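## Task

Put the cartridge marked by the broad blue stripe into the sealant gun so that its front end sits almost fully inside the cup of the gun's front ring and its nozzle sticks out through that ring. The plunger rod starts pulled back and may stay that way. The loaded gun must end up resting on the table itself, not leaning on or lying over any other object. Then state that the job is finished.

## Robot and tools

ROBOT. Two seven-joint Franka FR3 arms, left_arm and right_arm, each carrying a Robotiq 2F-140 two-finger gripper with a wrist camera. The fingers can fold at a hinge: only the outer quarter of each pad (near the tip) grips at the requested force; deeper grips may wrap, pull the part toward the palm, squeeze too hard or slip. A fingertip pushed down onto a surface folds easily, so a move may overshoot without obvious contact.

FRAME. Everything uses the scene frame: origin on the table top halfway between the nominal arm bases, +x out over the table, +y toward left_arm, +z up. Actual bases: left_arm at (+0.035, +0.291, 0) m, right_arm at (+0.042, -0.315, 0) m, both nearly unrotated. The gripper's +z points along the fingers; the fingers close along its y axis. end_effector_position is the middle of the closed pads (pads 66 mm long); printed positions may be a few cm off.

ROW FORMAT (shared by execute_actions and move). One row is 20 numbers, each in [-1, 1], always covering both arms: left_arm dx, dy, dz, rx, ry, rz, gripper position, force_limit, speed, activate; then the same ten for right_arm. dx..rz are an offset, not a pose: a displacement along scene axes plus a rotation vector (rx, ry, rz) about the gripper's own position, measured from that arm's Hand target as it stood when the action or move began. Scale: 1.0 = 0.6 m or 180 degrees. Six zeros means no new request for that arm. Gripper position is absolute: +1 fully open (140 mm), about -0.8 pads touching, -1 close until blocked. force_limit -1..+1 sets squeeze (roughly 14 N to 58 N on narrow parts at slow close); speed -1..+1 sets finger speed (about 30 to 250 mm/s); faster closing grips harder. activate stays 0; send 1 once only if fault shows 7 or 13 (it cycles the fingers and releases any part). Always resend each gripper's intended position, force_limit and speed, since 0 is itself a command.

TOOLS.
- execute_actions(actions, cameras): actions is a list of actions; each action is up to 15 rows at 1/30 s per row, the last row held to step 15. Every row in an action counts from the same start pose. An empty list returns state plus all camera images and the scene number.
- move(target, speed, blend, stop_force, zero, blocking, cameras): straight-line gripper paths toward offsets from the current Hand target; target is one row or up to 15 rows, all measured from the same starting Hand targets. speed in m/s (0.002 to 2, default 0.25), one value or one per target. blend in m rounds corners. stop_force in N (20 to 40) ends an arm's path when the push against its travel reaches that level; aim a few cm past contact and go slowly; do not rely on it while rotating; it is not allowed with blocking=false. zero (default true) re-zeroes force first. Paths do not avoid obstacles. The result adds a move: line (done, off_target, moving, held, fault) and limits (paced = pose clipped, held = steps withheld).
- wait(seconds, cameras): let time pass, 0 to 3600 s.
- stop(cameras): brake a running move.
- zoom_image(camera, region): region [x0, y0, x1, y1] pixels, at most 504 x 504, on the newest image of cam_high, cam_low, cam_left_wrist or cam_right_wrist (each 896x504).
- clear_fault(arm): clears a reported torque or force fault on left_arm or right_arm.
- read_manual(section): licence texts only.
- finished_scene(scene): ends scene 1 or 2 for good; following calls act in the next scene.

CONTROL NOTES. Each control step clips the command to within 70 mm and 16 degrees of the measured gripper. Hand target in the result is the last command after clipping; the gripper often stops short of it, and the next offset counts from Hand target, not the measured pose. Large rotations can swing the elbow.

RESULTS. Per arm: end_effector_position (m), end_effector_quat_wxyz, Hand target, joint positions, velocities (may say within noise), joint torques, external joint torques, flange force (gripper x y z axes; includes held weight; no reading near singular poses). Gripper: object_status 0 moving, 1 blocked while opening, 2 blocked while closing (the grip check), 3 reached requested position or pads met; position_measured in counts (3 open, ~139 = 60 mm, 230 pads met); fault 0 normal. MOTOR HOT warns of overheating; FAULT lines report stops.

AVOID. Faults: joint contact torque limits 85 N m (first four joints) and 11 N m (last three); external force limit 85 N including held weight; joint range and speed limits. After a fault, call clear_fault; if a grip pins the arm, open first. Never let grippers, wrist cameras or fingers touch each other or close on the other arm. No slams, hard pushes, dropping or releasing moving parts, hard squeezes on parts still resting on something, or anything leaving the table (that fails the scene). Prefer slow contact moves, and back an arm off a press by commanding past its gripper. Occasional outside nudges may move loose objects. Holding loads or stretching out heats motors.

Each tool is called after "Request:" as name(argument=value, ...) on one line, values as JSON.

## Session

Request:
execute_actions(actions=[])

Scene clock: 0.00 s.
left_arm: end_effector_position=(+0.2969, +0.2753, +0.2748) position_measured=3 object_status=3 fault=0 end_effector_quat_wxyz=(+0.078, +0.817, -0.531, -0.214) | right_arm: end_effector_position=(+0.6350, -0.5676, +0.1317) position_measured=3 object_status=3 fault=0 end_effector_quat_wxyz=(+0.076, -0.027, +0.982, -0.171)
Joint positions: left_arm=[-0.142 -0.458 0.011 -2.378 0.051 1.463 -0.548] | right_arm=[-0.303 0.215 -0.051 -2.127 -0.479 2.558 1.565]
Joint velocities: within noise
Joint torques (N m): no reading
External joint torques (N m): no reading
Flange force (N): no reading
Hand target: left_arm +0.2969, +0.2753, +0.2748; +0.078, +0.817, -0.531, -0.214 | right_arm +0.6350, -0.5676, +0.1317; +0.076, -0.027, +0.982, -0.171
Tool commands: left_gripper/position=+1.0 left_gripper/force_limit=+1.0 left_gripper/speed=+1.0 left_gripper/activate=+0.0 right_gripper/position=+1.0 right_gripper/force_limit=+1.0 right_gripper/speed=+1.0 right_gripper/activate=+0.0

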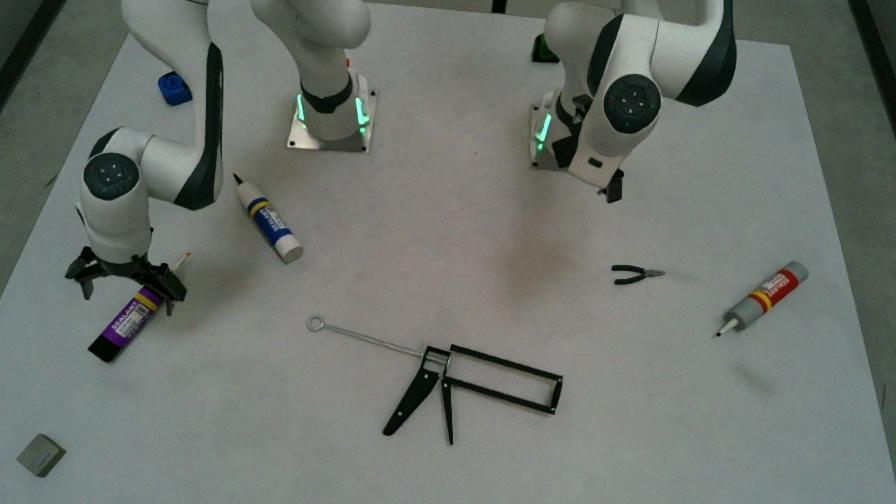

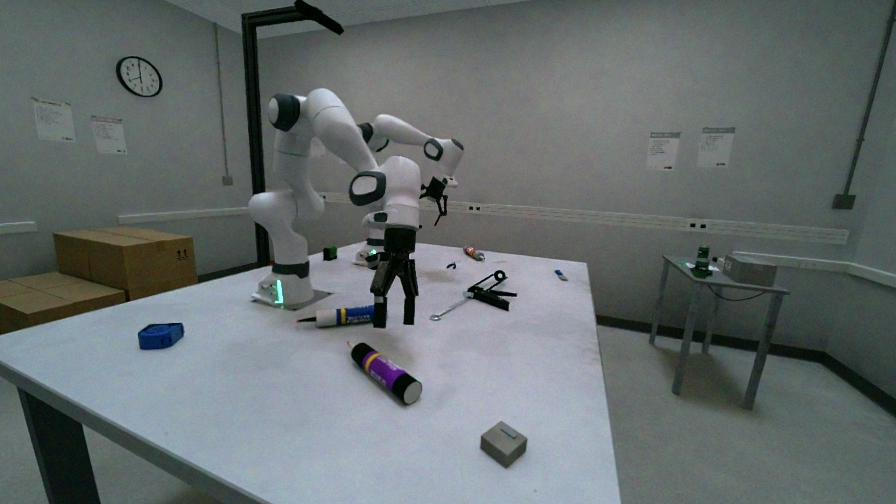

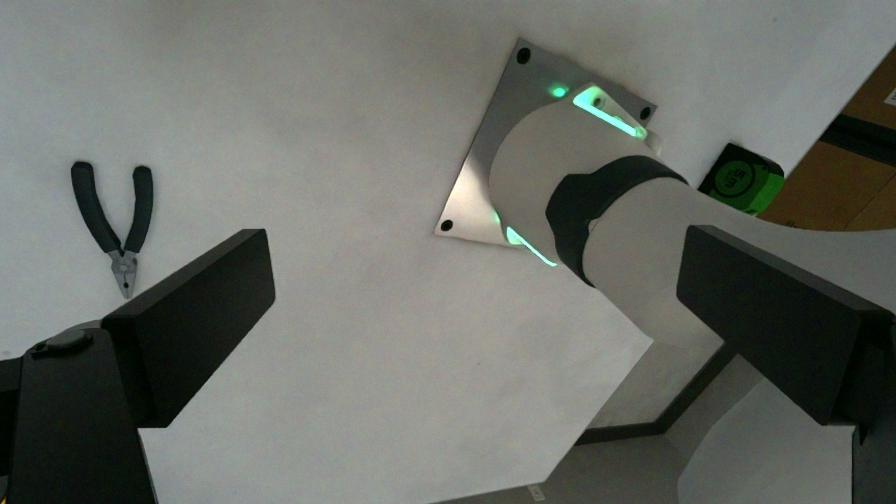

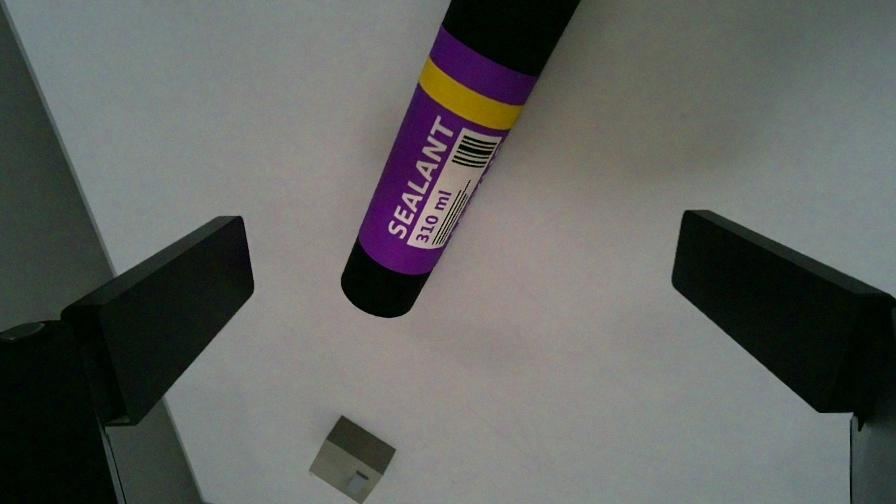

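Request:
move(target=[0.4217,-0.292,0.175,-0.1626,-0.0593,-0.621,1,0,0,0,-0.558,0.246,0.2805,0.1095,0.0487,-0.0173,1,0,0,0], speed=0.4, cameras=["all"])

Scene clock: 62.50 s.
left_arm: end_effector_position=(+0.5503, +0.1003, +0.3805) position_measured=3 object_status=3 fault=0 end_effector_quat_wxyz=(+0.002, -0.003, +1.000, +0.001) | right_arm: end_effector_position=(+0.3015, -0.4209, +0.3008) position_measured=3 object_status=3 fault=0 end_effector_quat_wxyz=(+0.002, +0.004, +1.000, -0.001)
Joint positions: left_arm=[-0.614 -0.04 0.242 -1.701 0.013 1.666 1.202] | right_arm=[-0.249 -0.924 -0.119 -2.626 -0.097 1.708 1.298]
Joint velocities: left_arm=[0 0 -0.002 0 0 -0.001 0.005] | right_arm=[within noise]
Joint torques (N m): left_arm=[0.53 -27.93 -0.25 23.52 0.51 2.1 0.07] | right_arm=[0.91 -2.36 0.67 26.38 0.72 2.2 -0.07]
External joint torques (N m): left_arm=[0.56 1.7 0.12 -0.85 -0.28 -0.37 0.07] | right_arm=[0.92 -0.89 -0.91 1.79 -0.06 -0.29 -0.07]
Flange force (N): left_arm=[-3.1 -0.4 0.9] | right_arm=[0.5 -1.3 -5.1]
Hand target: left_arm +0.5499, +0.1001, +0.3798; +0.000, +0.001, +1.000, +0.000 | right_arm +0.3002, -0.4200, +0.3000; +0.000, +0.000, +1.000, +0.000
Off the commanded pose: left_arm 0.001 m, 0 deg | right_arm 0.002 m, 0 deg.
move: done; limits=paced

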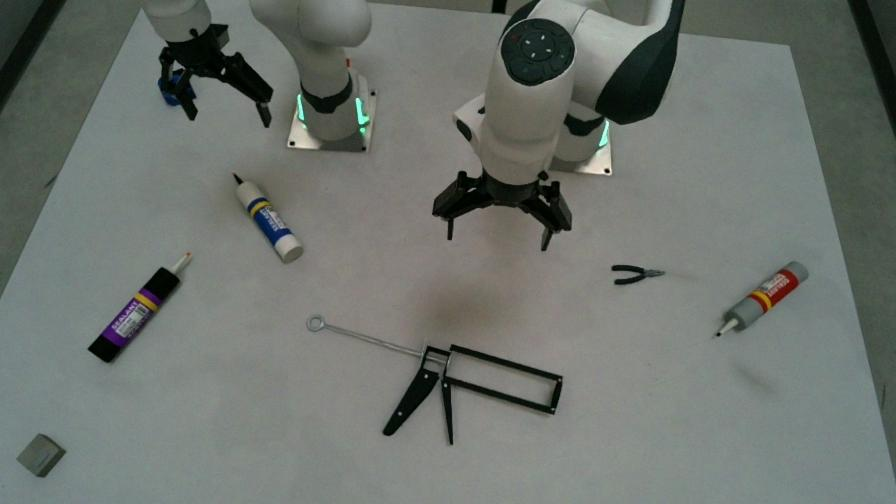

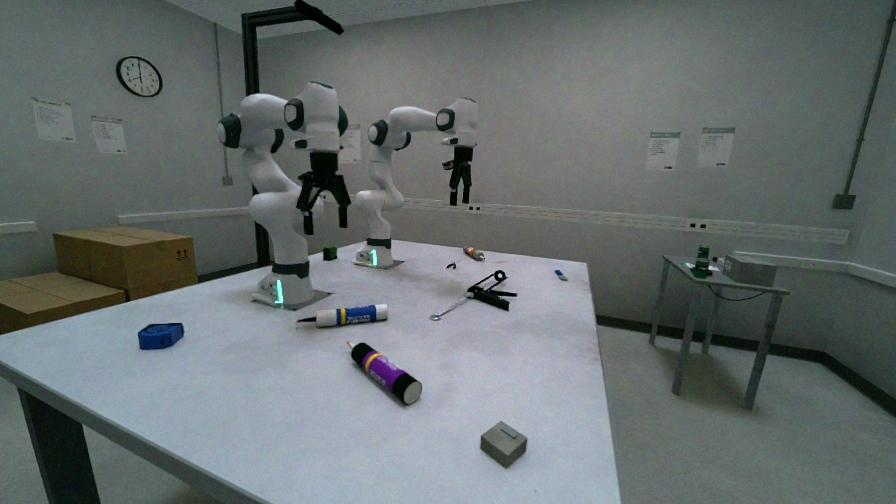

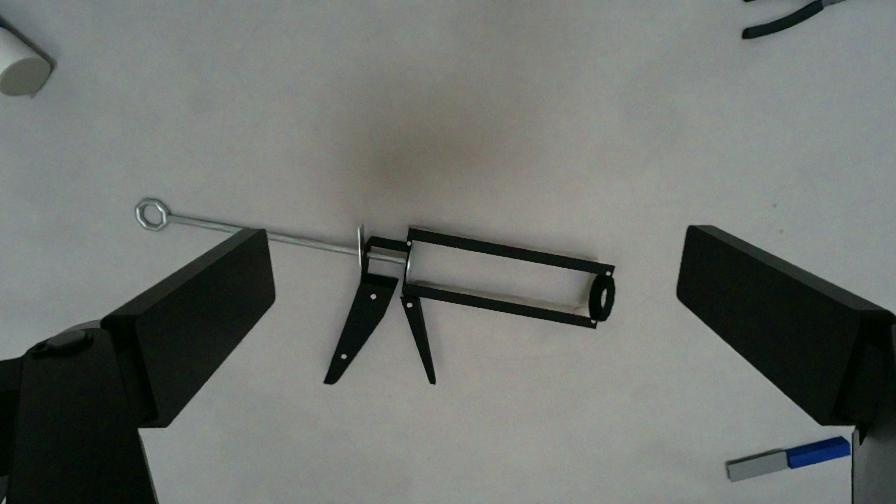

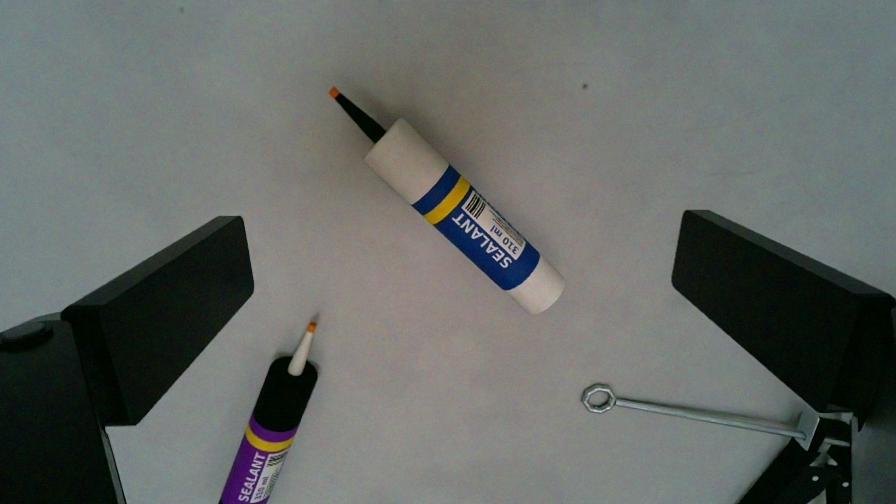

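Request:
zoom_image(camera="cam_left_wrist", region=[300, 180, 660, 400])

Request:
zoom_image(camera="cam_high", region=[300, 300, 600, 460])

Scaled by 1.400 from the camera's image (finer frame: 1280x720).

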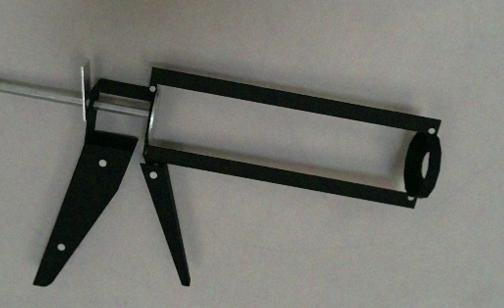

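Scaled by 1.680 from the camera's image (finer frame: 1280x720).

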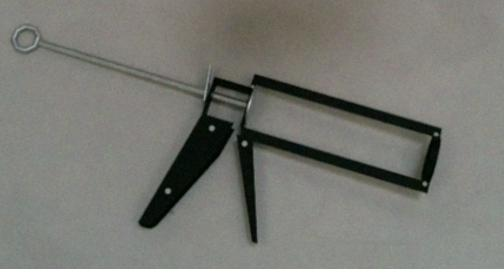

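Request:
move(target=[[0.1668,0.0998,-0.2,0,0,0,1,0,0,0,0.1163,0.0333,-0.1,0,0,0.62,1,0,0,0],[0.1668,0.0998,-0.383,0,0,0,1,0,0,0,0.1163,0.0333,-0.1667,0,0,-0.758,1,0,0,0]], speed=0.6, blend=0.02, cameras=["cam_high","cam_left_wrist","cam_right_wrist"])

Request:
zoom_image(camera="cam_left_wrist", region=[200, 100, 700, 400])

Scene clock: 130.27 s.
left_arm: end_effector_position=(+0.6498, +0.1606, +0.1506) position_measured=3 object_status=3 fault=0 end_effector_quat_wxyz=(+0.000, -0.002, +1.000, +0.001) | right_arm: end_effector_position=(+0.3698, -0.3990, +0.2000) position_measured=3 object_status=3 fault=0 end_effector_quat_wxyz=(-0.001, +0.930, +0.367, +0.001)
Joint positions: left_arm=[-0.48 0.317 0.285 -1.841 -0.102 2.144 1.424] | right_arm=[1.219 -1.694 -0.999 -2.596 -1.126 1.179 -1.567]
Joint velocities: left_arm=[within noise] | right_arm=[0 -0.002 0.001 -0.001 0 0 -0.005]
Joint torques (N m): left_arm=[0.99 -38.72 2.37 21.89 0.59 2.66 0.15] | right_arm=[0.61 17.41 20.18 9.75 0.53 2.38 -0.24]
External joint torques (N m): left_arm=[1.01 1.6 -0.78 -1.69 -0.09 0.2 0.15] | right_arm=[0.63 -0.88 -0.41 1.96 -0.28 -0.3 -0.24]
Flange force (N): left_arm=[1.7 1.4 4.4] | right_arm=[2.5 5.6 -1.6]
Hand target: left_arm +0.6500, +0.1600, +0.1500; +0.000, +0.001, +1.000, +0.000 | right_arm +0.3699, -0.4000, +0.2000; +0.000, +0.929, +0.371, +0.000
Off the commanded pose: left_arm 0.001 m, 0 deg | right_arm 0.001 m, 0 deg.
move: done; limits=paced

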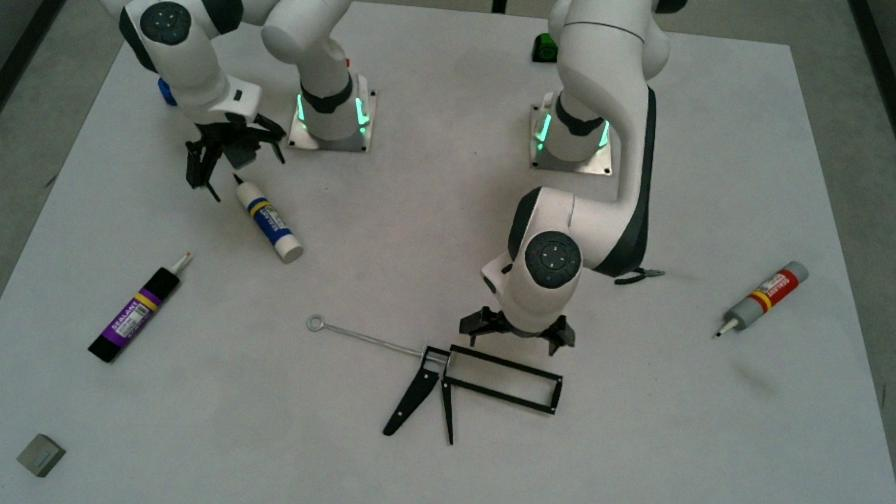

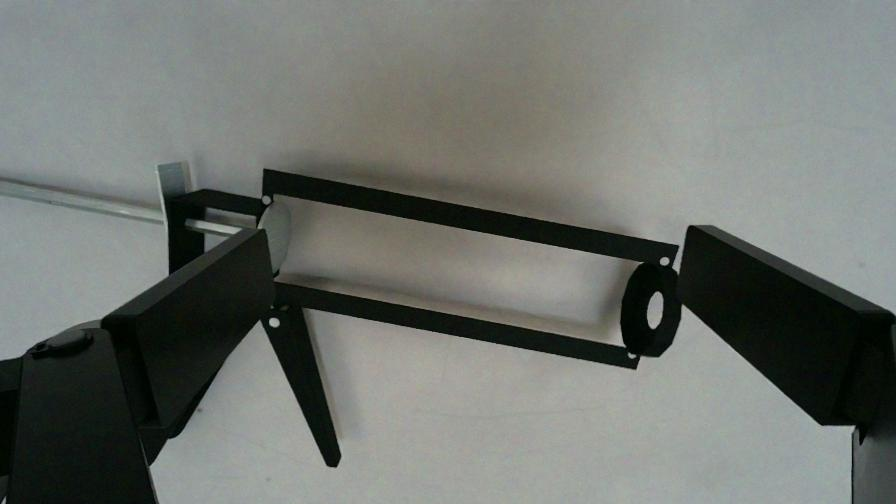

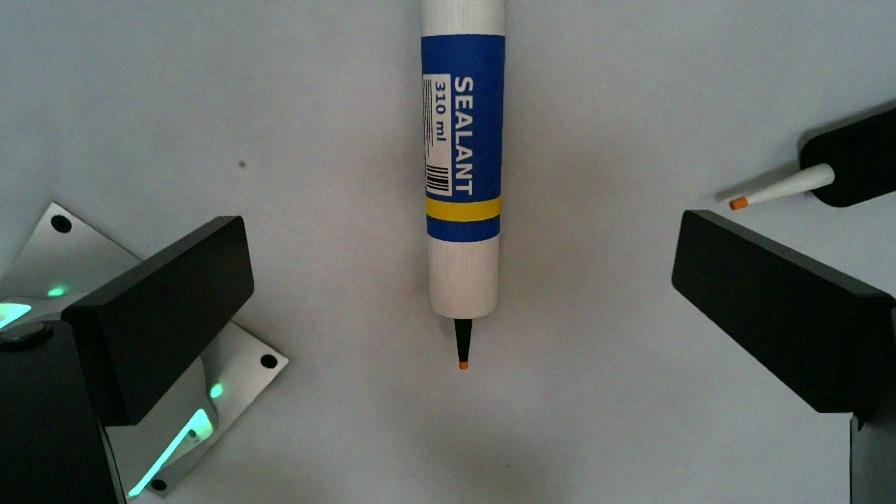

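Scaled by 1.008 from the camera's image (finer frame: 1280x720).

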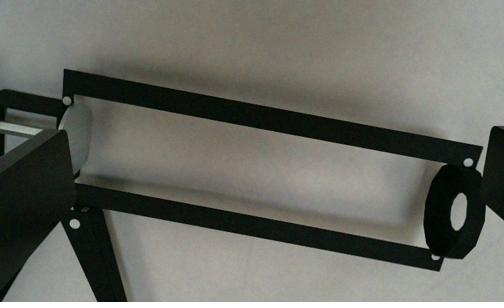

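Request:
move(target=[[-0.1167,0,-0.05,0,0,0,-1,-1,0,0,0.0917,-0.0967,-0.08,0,0,0,-1,-1,0,0],[-0.1167,0,-0.15,0,0,0,-1,-1,0,0,0.0917,-0.0967,-0.233,0,0,0,-1,-1,0,0]], speed=0.4, blend=0.02)

Request:
move(target=[0,0,-0.09,0,0,0,-1,-1,0,0,0,0,-0.09,0,0,0,-1,-1,0,0], speed=0.025, stop_force=20, cameras=["cam_left_wrist","cam_right_wrist"])

Request:
move(target=[0,0,0.15,0,0,0,-1,-1,0,0,0,0,0.15,0,0,0,-1,-1,0,0], speed=0.2)

Scene clock: 194.80 s.
left_arm: end_effector_position=(+0.5792, +0.1607, +0.0603) position_measured=233 object_status=3 fault=0 end_effector_quat_wxyz=(-0.001, +0.001, +1.000, +0.001) | right_arm: end_effector_position=(+0.4241, -0.4584, +0.0603) position_measured=233 object_status=3 fault=0 end_effector_quat_wxyz=(+0.000, +0.930, +0.367, -0.002)
Joint positions: left_arm=[-0.519 0.267 0.276 -2.178 -0.107 2.431 1.411] | right_arm=[1.139 -1.791 -1.414 -2.556 -1.563 1.297 -1.759]
Joint velocities: left_arm=[within noise] | right_arm=[0.001 0 0.001 -0.002 0 0.001 -0.004]
Joint torques (N m): left_arm=[0.88 -33.86 1.76 19.59 0.22 2.66 -0.03] | right_arm=[-0.25 16.88 23.19 -0.26 0.54 2.67 -0.19]
External joint torques (N m): left_arm=[0.81 2.18 -0.83 -1.22 -0.31 0.21 -0.03] | right_arm=[-0.31 -1.09 -1.35 0.91 -0.34 0.02 -0.19]
Flange force (N): left_arm=[-1.6 0.3 5.9] | right_arm=[-0.5 2.1 5.1]
Hand target: left_arm +0.5800, +0.1600, +0.0600; +0.000, +0.001, +1.000, +0.000 | right_arm +0.4250, -0.4580, +0.0602; +0.000, +0.929, +0.371, +0.000
Off the commanded pose: left_arm 0.001 m, 0 deg | right_arm 0.001 m, 1 deg.
joint sent to its limit (right arm) — joint 2 (shoulder), lower limit. The joint targets still meet the commanded pose.
move: done

Scene clock: 196.77 s.
left_arm: end_effector_position=(+0.5795, +0.1605, +0.0451) position_measured=233 object_status=3 fault=0 end_effector_quat_wxyz=(-0.001, -0.002, +1.000, -0.001) | right_arm: end_effector_position=(+0.4228, -0.4584, +0.0393) position_measured=233 object_status=3 fault=0 end_effector_quat_wxyz=(+0.000, +0.930, +0.368, -0.002)
Joint positions: left_arm=[-0.506 0.298 0.262 -2.18 -0.124 2.462 1.418] | right_arm=[1.114 -1.791 -1.475 -2.57 -1.612 1.331 -1.771]
Joint torques (N m): left_arm=[0.65 -26.64 0.44 17.21 0.16 5.1 0.18] | right_arm=[1.06 16.45 16.09 1.13 -1.5 3.38 -0.22]
External joint torques (N m): left_arm=[0.64 9.99 -2.25 -3.14 -0.35 2.65 0.18] | right_arm=[1.07 -0.95 -8.39 3.24 -2.37 0.74 -0.22]
Flange force (N): left_arm=[-10.2 -2.0 28.0] | right_arm=[7.0 9.4 29.2]
Hand target: left_arm +0.5798, +0.1600, +0.0378; +0.000, +0.001, +1.000, +0.000 (not the last commanded pose) | right_arm +0.4249, -0.4580, +0.0353; +0.000, +0.929, +0.371, +0.000 (not the last commanded pose)
Off the commanded pose: left_arm 0.039 m, 0 deg | right_arm 0.033 m, 0 deg.
joint sent to its limit (right arm) — joint 2 (shoulder), lower limit.
move: contact (left_arm, right_arm)

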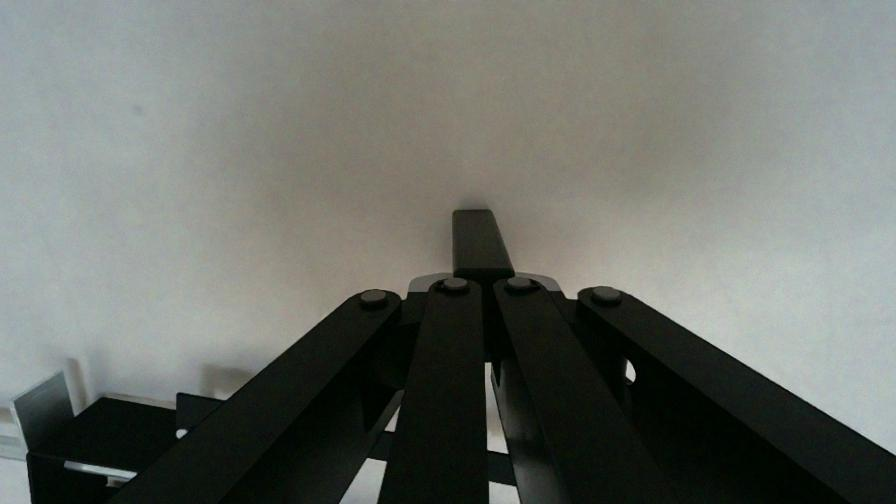

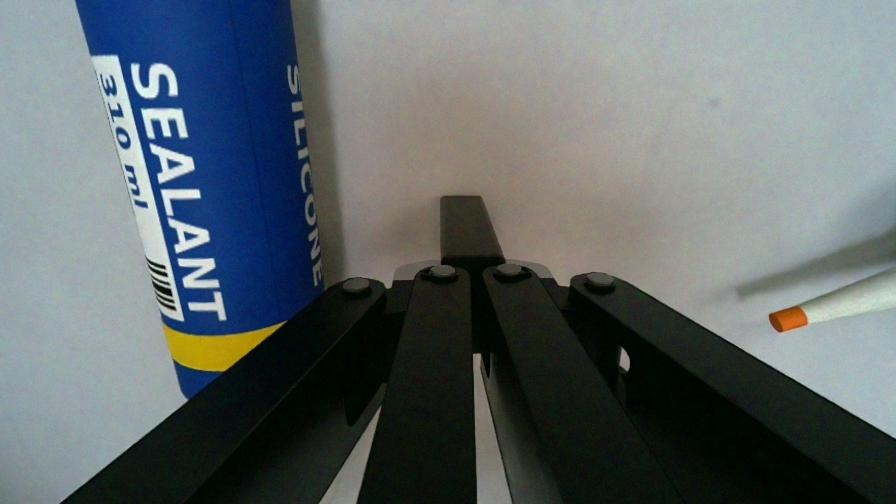

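Scene clock: 198.07 s.
left_arm: end_effector_position=(+0.5810, +0.1591, +0.1287) position_measured=233 object_status=3 fault=0 end_effector_quat_wxyz=(+0.002, +0.004, +1.000, -0.002) | right_arm: end_effector_position=(+0.4258, -0.4578, +0.1255) position_measured=233 object_status=3 fault=0 end_effector_quat_wxyz=(+0.000, +0.927, +0.374, +0.002)
Joint positions: left_arm=[-0.522 0.149 0.282 -2.135 -0.059 2.282 1.385] | right_arm=[1.192 -1.725 -1.245 -2.507 -1.399 1.257 -1.752]
Joint velocities: left_arm=[-0.001 0 0.001 0.001 0.001 -0.004 -0.007] | right_arm=[within noise]
Joint torques (N m): left_arm=[0.25 -32.45 1.28 20.85 0.95 2.1 -0.36] | right_arm=[0.32 19.44 23.74 4.4 1.12 2.52 0.17]
External joint torques (N m): left_arm=[0.25 1.54 -0.17 -1.78 0.34 -0.37 -0.36] | right_arm=[0.42 -0.01 -0.92 1.88 0.28 -0.15 0.17]
Flange force (N): left_arm=[2.4 0.0 2.7] | right_arm=[4.1 5.3 -0.9]
Hand target: left_arm +0.5798, +0.1600, +0.1278; +0.000, +0.001, +1.000, +0.000 | right_arm +0.4249, -0.4580, +0.1253; +0.000, +0.929, +0.371, +0.000
Off the commanded pose: left_arm 0.002 m, 0 deg | right_arm 0.001 m, 1 deg.
move: done

Request:
move(target=[[0.06,-0.05,0.05,0,0,0.3,1,0,0,0,-0.03,0.08,0.06,0,0,0,1,0,0,0],[0.1768,-0.0633,-0.012,0,0,0.4456,1,0,0,0,-0.0498,0.125,0.06,0,0,0,1,0,0,0]], speed=0.4, blend=0.02, cameras=["cam_left_wrist","cam_right_wrist","cam_low"])

Request:
zoom_image(camera="cam_low", region=[400, 240, 600, 350])

Scene clock: 235.43 s.
left_arm: end_effector_position=(+0.6864, +0.1230, +0.1212) position_measured=3 object_status=3 fault=0 end_effector_quat_wxyz=(+0.002, -0.639, +0.769, +0.000) | right_arm: end_effector_position=(+0.3950, -0.3850, +0.1611) position_measured=3 object_status=3 fault=0 end_effector_quat_wxyz=(+0.000, +0.928, +0.372, -0.001)
Joint positions: left_arm=[-0.732 0.536 0.557 -1.664 -0.318 2.111 0.12] | right_arm=[1.253 -1.665 -1.127 -2.604 -1.23 1.264 -1.56]
Joint velocities: left_arm=[0 -0.001 -0.001 -0.001 0 0 -0.007] | right_arm=[within noise]
Joint torques (N m): left_arm=[0.1 -40.6 9.05 21.82 0.35 2.2 -0.32] | right_arm=[0.88 17.14 21.64 7.4 1.01 2.56 0.19]
External joint torques (N m): left_arm=[-0.04 2.38 -0.23 -1.04 -0.3 -0.38 -0.32] | right_arm=[0.81 -0.53 -0.41 1.16 0.17 -0.1 0.19]
Flange force (N): left_arm=[0.6 -3.4 3.2] | right_arm=[4.1 2.6 -1.5]
Hand target: left_arm +0.6859, +0.1221, +0.1206; +0.000, -0.643, +0.765, +0.000 | right_arm +0.3950, -0.3830, +0.1613; +0.000, +0.929, +0.371, +0.000
Off the commanded pose: left_arm 0.001 m, 1 deg | right_arm 0.002 m, 0 deg.
move: done; limits=paced
Images, in order (width x height): cam_low 896x504, cam_left_wrist 896x504, cam_right_wrist 896x504.

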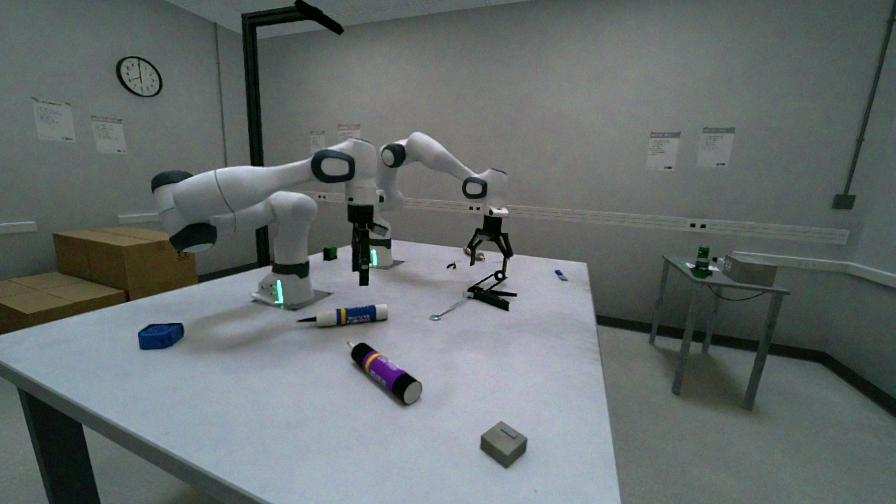

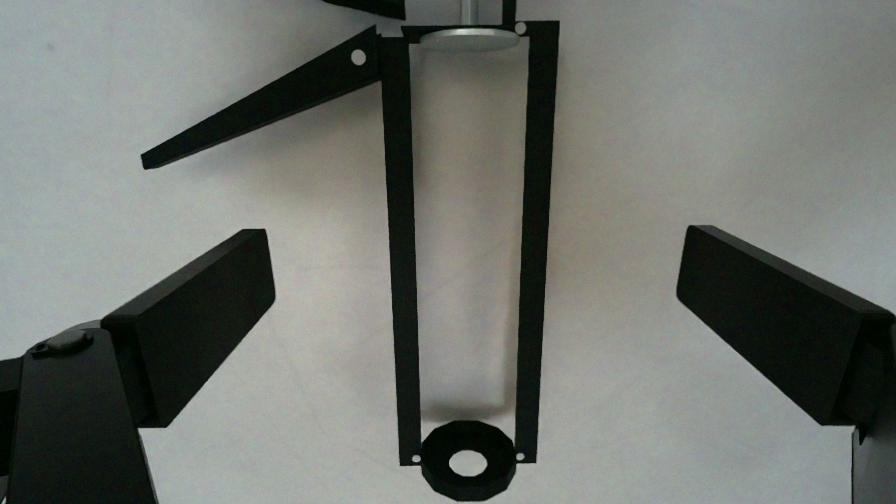

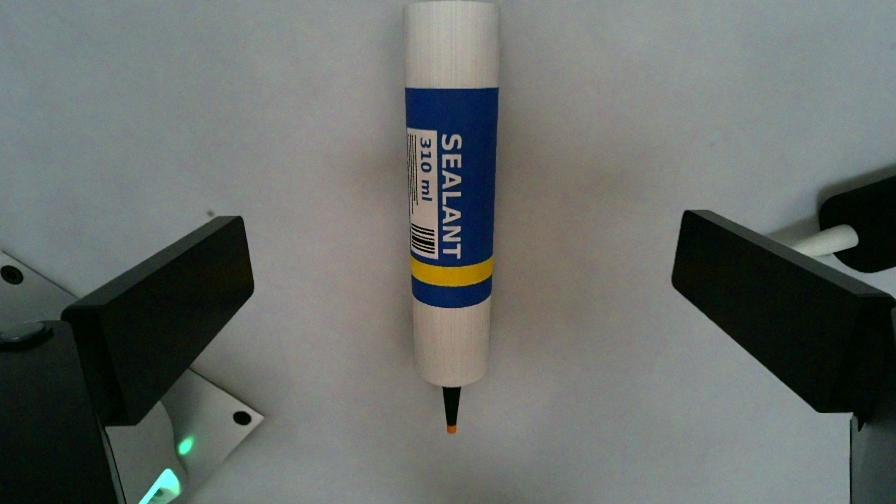

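Scaled by 2.520 from the camera's image (finer frame: 1280x720).

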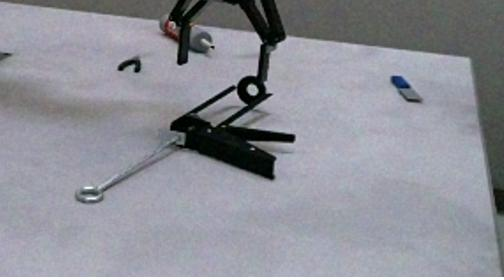

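Request:
move(target=[0,0,-0.1143,0,0,0,1,0,0,0,-0.0033,0.0033,-0.189,0,0,0,1,0,0,0], speed=0.12)

Request:
move(target=[0,0,0,0,0,0,-1,0,-1,0,0,0,0,0,0,0,-1,0,-1,0], cameras=["all"])

Scene clock: 272.47 s.
left_arm: end_effector_position=(+0.6850, +0.1226, +0.0517) position_measured=3 object_status=3 fault=0 end_effector_quat_wxyz=(+0.000, -0.646, +0.764, +0.002) | right_arm: end_effector_position=(+0.3921, -0.3816, +0.0478) position_measured=3 object_status=3 fault=0 end_effector_quat_wxyz=(+0.000, +0.930, +0.367, -0.003)
Joint positions: left_arm=[-0.701 0.629 0.508 -1.701 -0.368 2.231 0.132] | right_arm=[1.148 -1.744 -1.462 -2.719 -1.541 1.364 -1.577]
Joint velocities: left_arm=[0.001 0 -0.003 -0.001 -0.001 0.004 0.001] | right_arm=[0 -0.001 0 -0.001 -0.002 0.001 -0.007]
Joint torques (N m): left_arm=[0.87 -43.09 8.75 20.15 0.61 2.76 0.2] | right_arm=[-0.22 14.3 20.53 0.52 0.61 2.67 -0.25]
External joint torques (N m): left_arm=[0.72 1.86 -1.25 -1.53 0.02 0.19 0.2] | right_arm=[-0.24 -0.83 -1.43 0.85 -0.26 0.02 -0.25]
Flange force (N): left_arm=[-1.1 0.7 4.8] | right_arm=[-0.2 2.2 5.4]
Hand target: left_arm +0.6859, +0.1221, +0.0520; +0.000, -0.643, +0.765, +0.000 | right_arm +0.3930, -0.3810, +0.0479; +0.000, +0.929, +0.371, +0.000
Off the commanded pose: left_arm 0.001 m, 0 deg | right_arm 0.001 m, 1 deg.
move: done

Scene clock: 276.13 s.
left_arm: end_effector_position=(+0.6851, +0.1222, +0.0517) position_measured=111 object_status=2 fault=0 end_effector_quat_wxyz=(+0.000, -0.645, +0.764, +0.001) | right_arm: end_effector_position=(+0.3926, -0.3816, +0.0480) position_measured=159 object_status=0 fault=0 end_effector_quat_wxyz=(+0.000, +0.930, +0.368, -0.002)
Joint positions: left_arm=[-0.699 0.629 0.506 -1.701 -0.368 2.232 0.134] | right_arm=[1.148 -1.745 -1.462 -2.719 -1.543 1.364 -1.579]
Joint torques (N m): left_arm=[0.88 -42.96 8.88 20.2 0.37 2.81 0.07] | right_arm=[0.09 14.09 20.24 0.78 0.46 2.71 -0.2]
External joint torques (N m): left_arm=[1.04 1.95 -0.82 -1.48 -0.21 0.26 0.07] | right_arm=[0.07 -1.04 -1.74 1.16 -0.41 0.05 -0.2]
Flange force (N): left_arm=[-1.4 0.0 5.0] | right_arm=[1.6 3.1 6.5]
Hand target: left_arm +0.6859, +0.1221, +0.0520; +0.000, -0.643, +0.765, +0.000 | right_arm +0.3930, -0.3810, +0.0479; +0.000, +0.929, +0.371, +0.000
Off the commanded pose: left_arm 0.001 m, 0 deg | right_arm 0.001 m, 0 deg.
move: done

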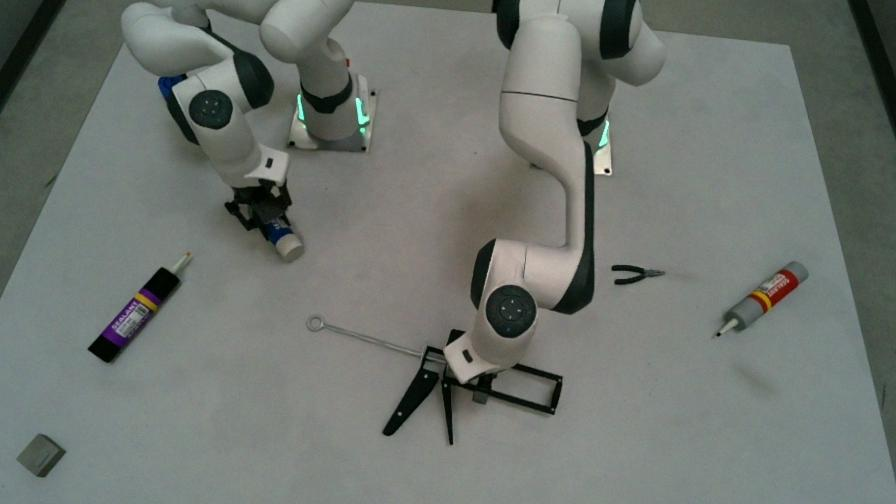

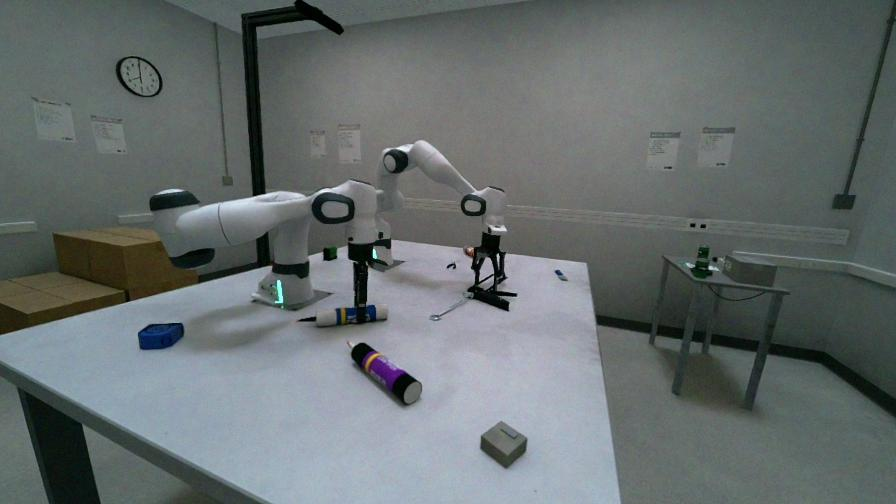

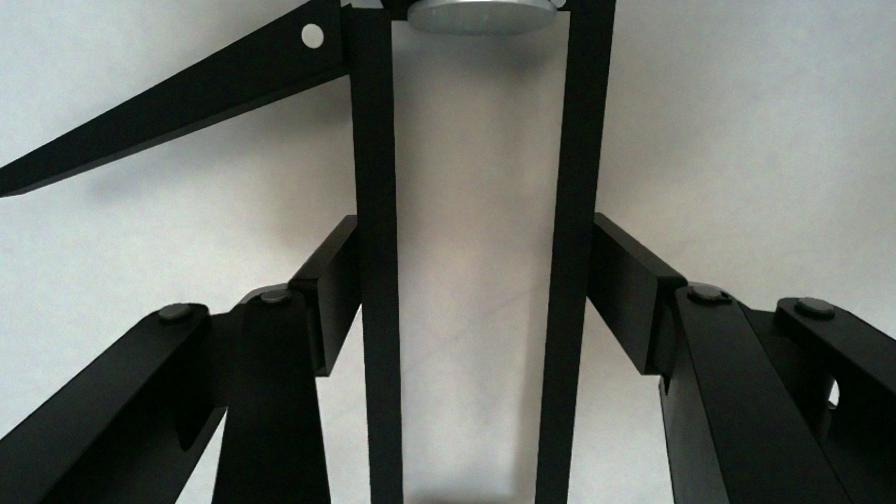

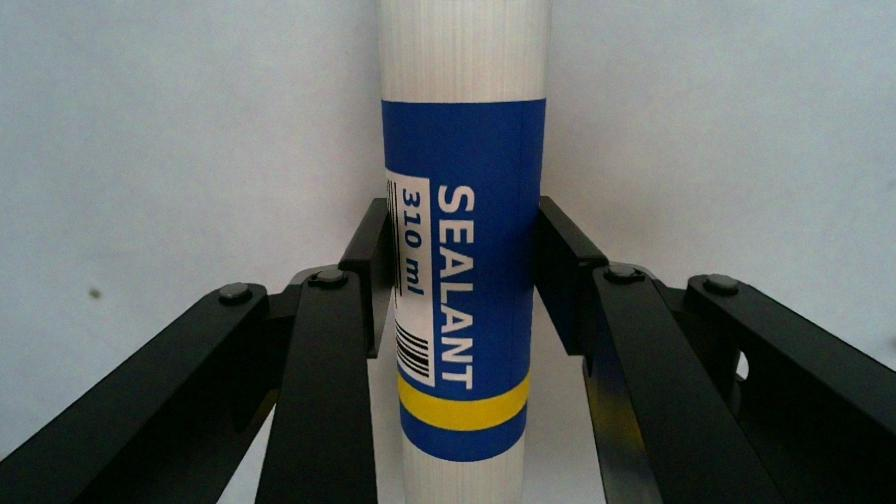

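Request:
move(target=[[0,0,0.083,0,0,0,-1,0,-1,0,0,0,0.25,0,0,0,-1,0,-1,0],[-0.26,-0.32,0.083,0,0,0,-1,0,-1,0,0.0617,-0.033,0.42,0,0,-0.797,-1,0,-1,0],[-0.26,-0.32,0.025,0,0,0,-1,0,-1,0,0.0617,-0.033,0.42,0,0,-0.797,-1,0,-1,0]], speed=0.25, blend=[0.02,0.02,0], cameras=["all"])

Scene clock: 313.53 s.
left_arm: end_effector_position=(+0.5264, -0.0678, +0.0644) position_measured=111 object_status=2 fault=0 end_effector_quat_wxyz=(+0.000, -0.643, +0.766, +0.006) | right_arm: end_effector_position=(+0.4281, -0.4015, +0.2986) position_measured=159 object_status=2 fault=0 end_effector_quat_wxyz=(-0.003, -0.647, +0.762, +0.001)
Joint positions: left_arm=[-1.235 0.462 0.633 -1.964 -0.359 2.302 -0.223] | right_arm=[0.641 -0.703 -0.7 -2.349 -0.439 1.75 0.346]
Joint velocities: left_arm=[within noise] | right_arm=[-0.001 0 0 0 0 0 0.007]
Joint torques (N m): left_arm=[1.32 -36.76 8.85 21.1 0.36 3.31 -0.06] | right_arm=[-0.19 -3.49 12.13 25.97 0.98 2.89 0.2]
External joint torques (N m): left_arm=[1.45 0.28 -0.04 -0.01 -0.2 0.73 -0.06] | right_arm=[-0.23 -0.37 0.45 3.38 0.25 0.34 0.2]
Flange force (N): left_arm=[-0.9 -2.5 3.1] | right_arm=[0.0 -6.2 -7.5]
Hand target: left_arm +0.5299, -0.0699, +0.0670; +0.000, -0.643, +0.765, +0.000 | right_arm +0.4300, -0.4008, +0.2999; +0.000, -0.643, +0.766, +0.000
Off the commanded pose: left_arm 0.005 m, 1 deg | right_arm 0.002 m, 1 deg.
move: off_target (left_arm); blend cut to 0.0174 m at target 2

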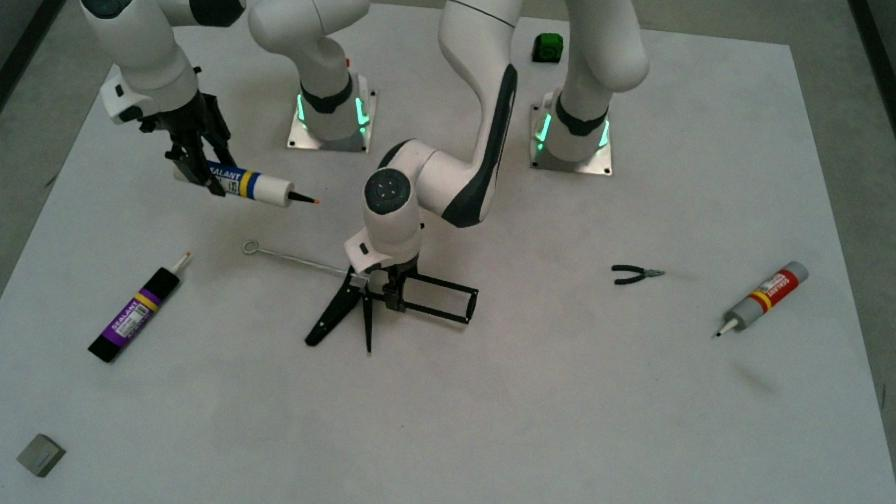

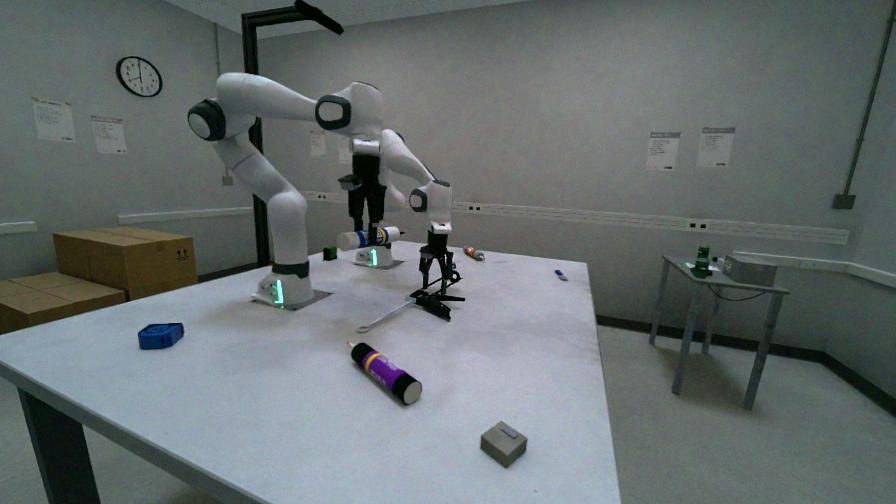

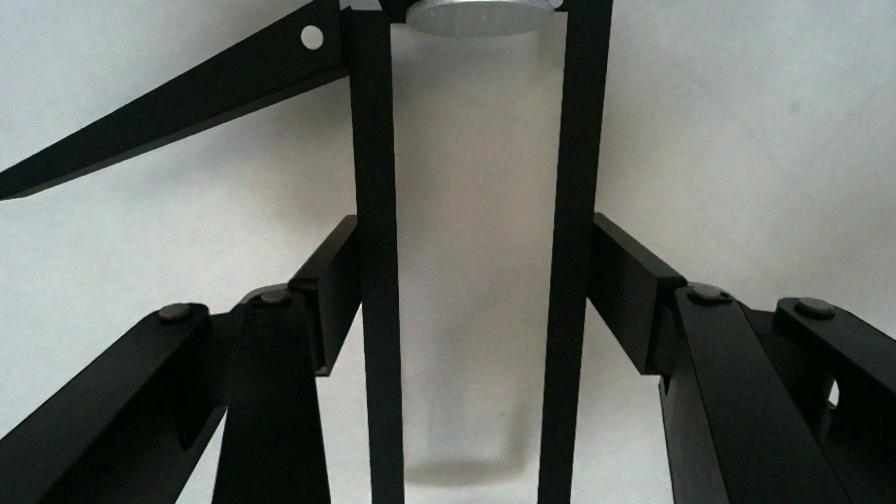

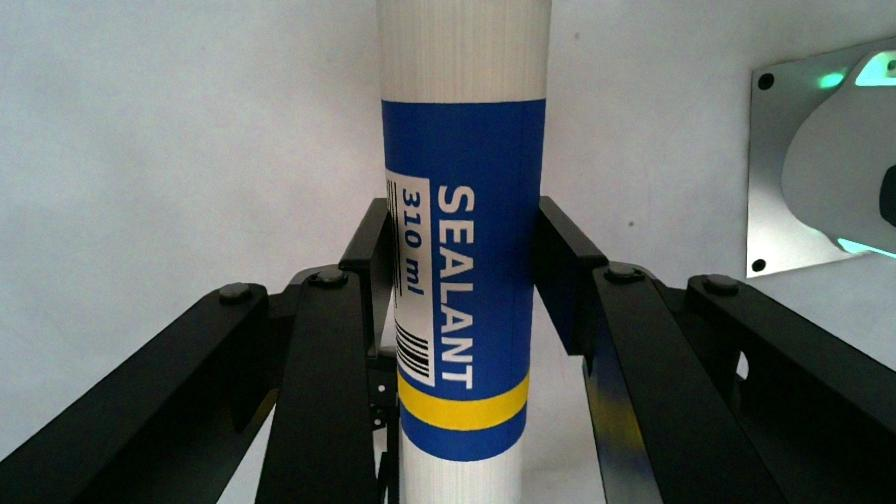

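Request:
move(target=[0,0,-0.0233,0,0,0,-1,0,-1,0,0,0,0,0,0,0,-1,0,-1,0], speed=0.03, stop_force=20, cameras=["cam_low"])

Request:
zoom_image(camera="cam_low", region=[340, 220, 500, 340])

Scene clock: 337.73 s.
left_arm: end_effector_position=(+0.5276, -0.0688, +0.0518) position_measured=111 object_status=2 fault=0 end_effector_quat_wxyz=(+0.000, -0.644, +0.765, +0.004) | right_arm: end_effector_position=(+0.4281, -0.4015, +0.2986) position_measured=159 object_status=2 fault=0 end_effector_quat_wxyz=(-0.003, -0.646, +0.763, +0.001)
Joint positions: left_arm=[-1.219 0.484 0.613 -1.966 -0.376 2.328 -0.214] | right_arm=[0.641 -0.703 -0.7 -2.349 -0.439 1.75 0.349]
Joint torques (N m): left_arm=[1.09 -36.98 8.76 20.04 0.72 3.22 -0.02] | right_arm=[0.39 -3.8 11.72 25.98 0.84 2.83 0.18]
External joint torques (N m): left_arm=[1 0.69 -0.49 -0.67 0.17 0.63 -0.02] | right_arm=[0.46 -0.59 0.1 3.28 0.11 0.28 0.18]
Flange force (N): left_arm=[-1.2 -0.2 3.5] | right_arm=[0.1 -6.9 -7.2]
Hand target: left_arm +0.5299, -0.0699, +0.0530; +0.000, -0.643, +0.765, +0.000 | right_arm +0.4300, -0.4008, +0.2999; +0.000, -0.643, +0.766, +0.000
Off the commanded pose: left_arm 0.003 m, 0 deg | right_arm 0.002 m, 1 deg.
move: done

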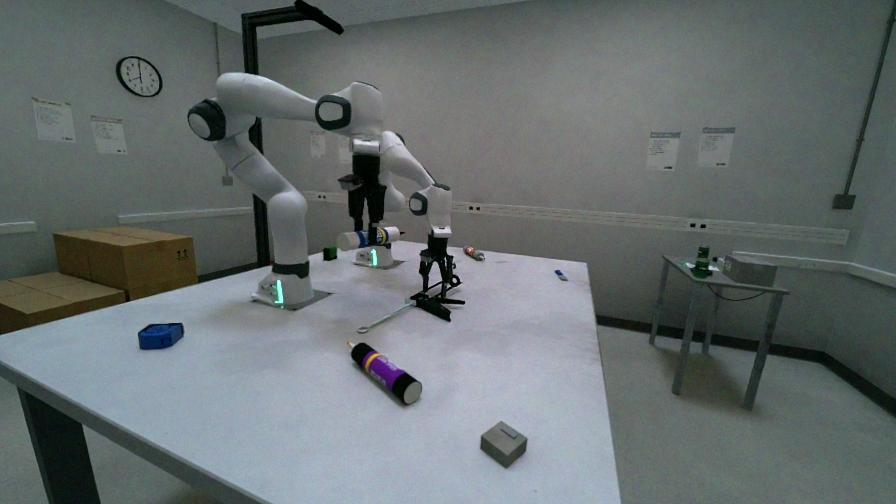

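Scaled by 3.150 from the camera's image (finer frame: 1280x720).

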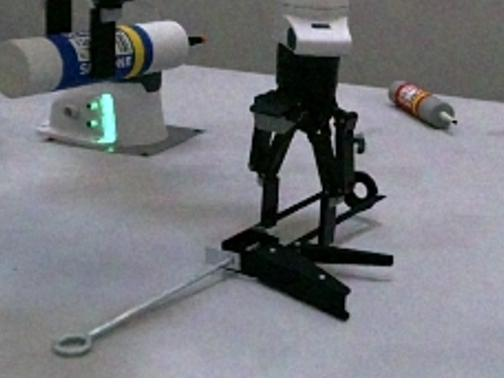

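Request:
move(target=[0,0,-0.025,0,0,0,-1,0,-1,0,0,0,0,0,0,0,-1,0,-1,0], speed=0.02, stop_force=20, cameras=["cam_left_wrist"])

Scene clock: 349.70 s.
left_arm: end_effector_position=(+0.5332, -0.0727, +0.0476) position_measured=111 object_status=2 fault=0 end_effector_quat_wxyz=(-0.001, -0.644, +0.765, -0.006) | right_arm: end_effector_position=(+0.4281, -0.4015, +0.2986) position_measured=159 object_status=2 fault=0 end_effector_quat_wxyz=(-0.003, -0.646, +0.763, +0.001)
Joint positions: left_arm=[-1.201 0.494 0.595 -1.963 -0.39 2.355 -0.203] | right_arm=[0.641 -0.703 -0.7 -2.349 -0.439 1.75 0.349]
Joint torques (N m): left_arm=[1.03 -28.71 6.04 15.72 0.29 3.36 -0.07] | right_arm=[0.3 -3.8 11.71 25.97 0.81 2.84 0.21]
External joint torques (N m): left_arm=[0.93 9.58 -3.18 -4.97 -0.25 0.73 -0.07] | right_arm=[0.25 -0.68 0 3.4 0.07 0.29 0.21]
Flange force (N): left_arm=[2.0 -6.6 23.6] | right_arm=[0.5 -6.7 -7.3]
Hand target: left_arm +0.5297, -0.0698, +0.0382; +0.000, -0.643, +0.765, +0.000 | right_arm +0.4300, -0.4008, +0.2999; +0.000, -0.643, +0.766, +0.000
Off the commanded pose: left_arm 0.011 m, 1 deg | right_arm 0.002 m, 1 deg.
move: contact (left_arm)

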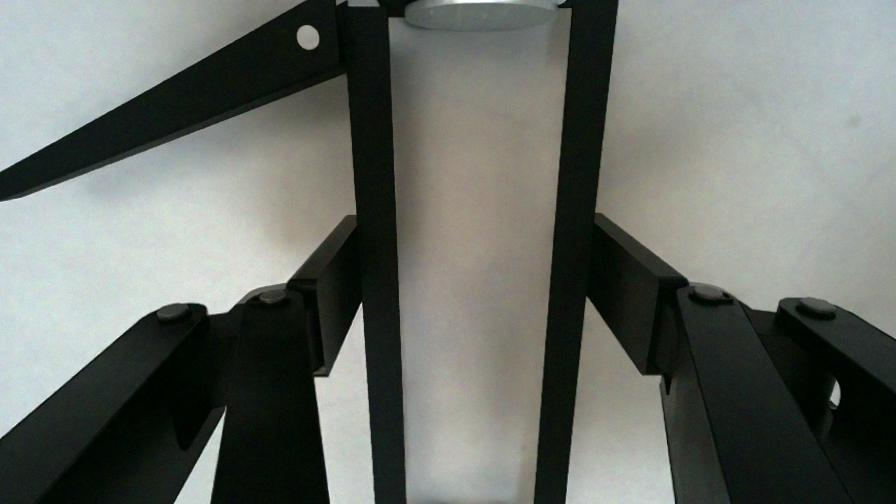

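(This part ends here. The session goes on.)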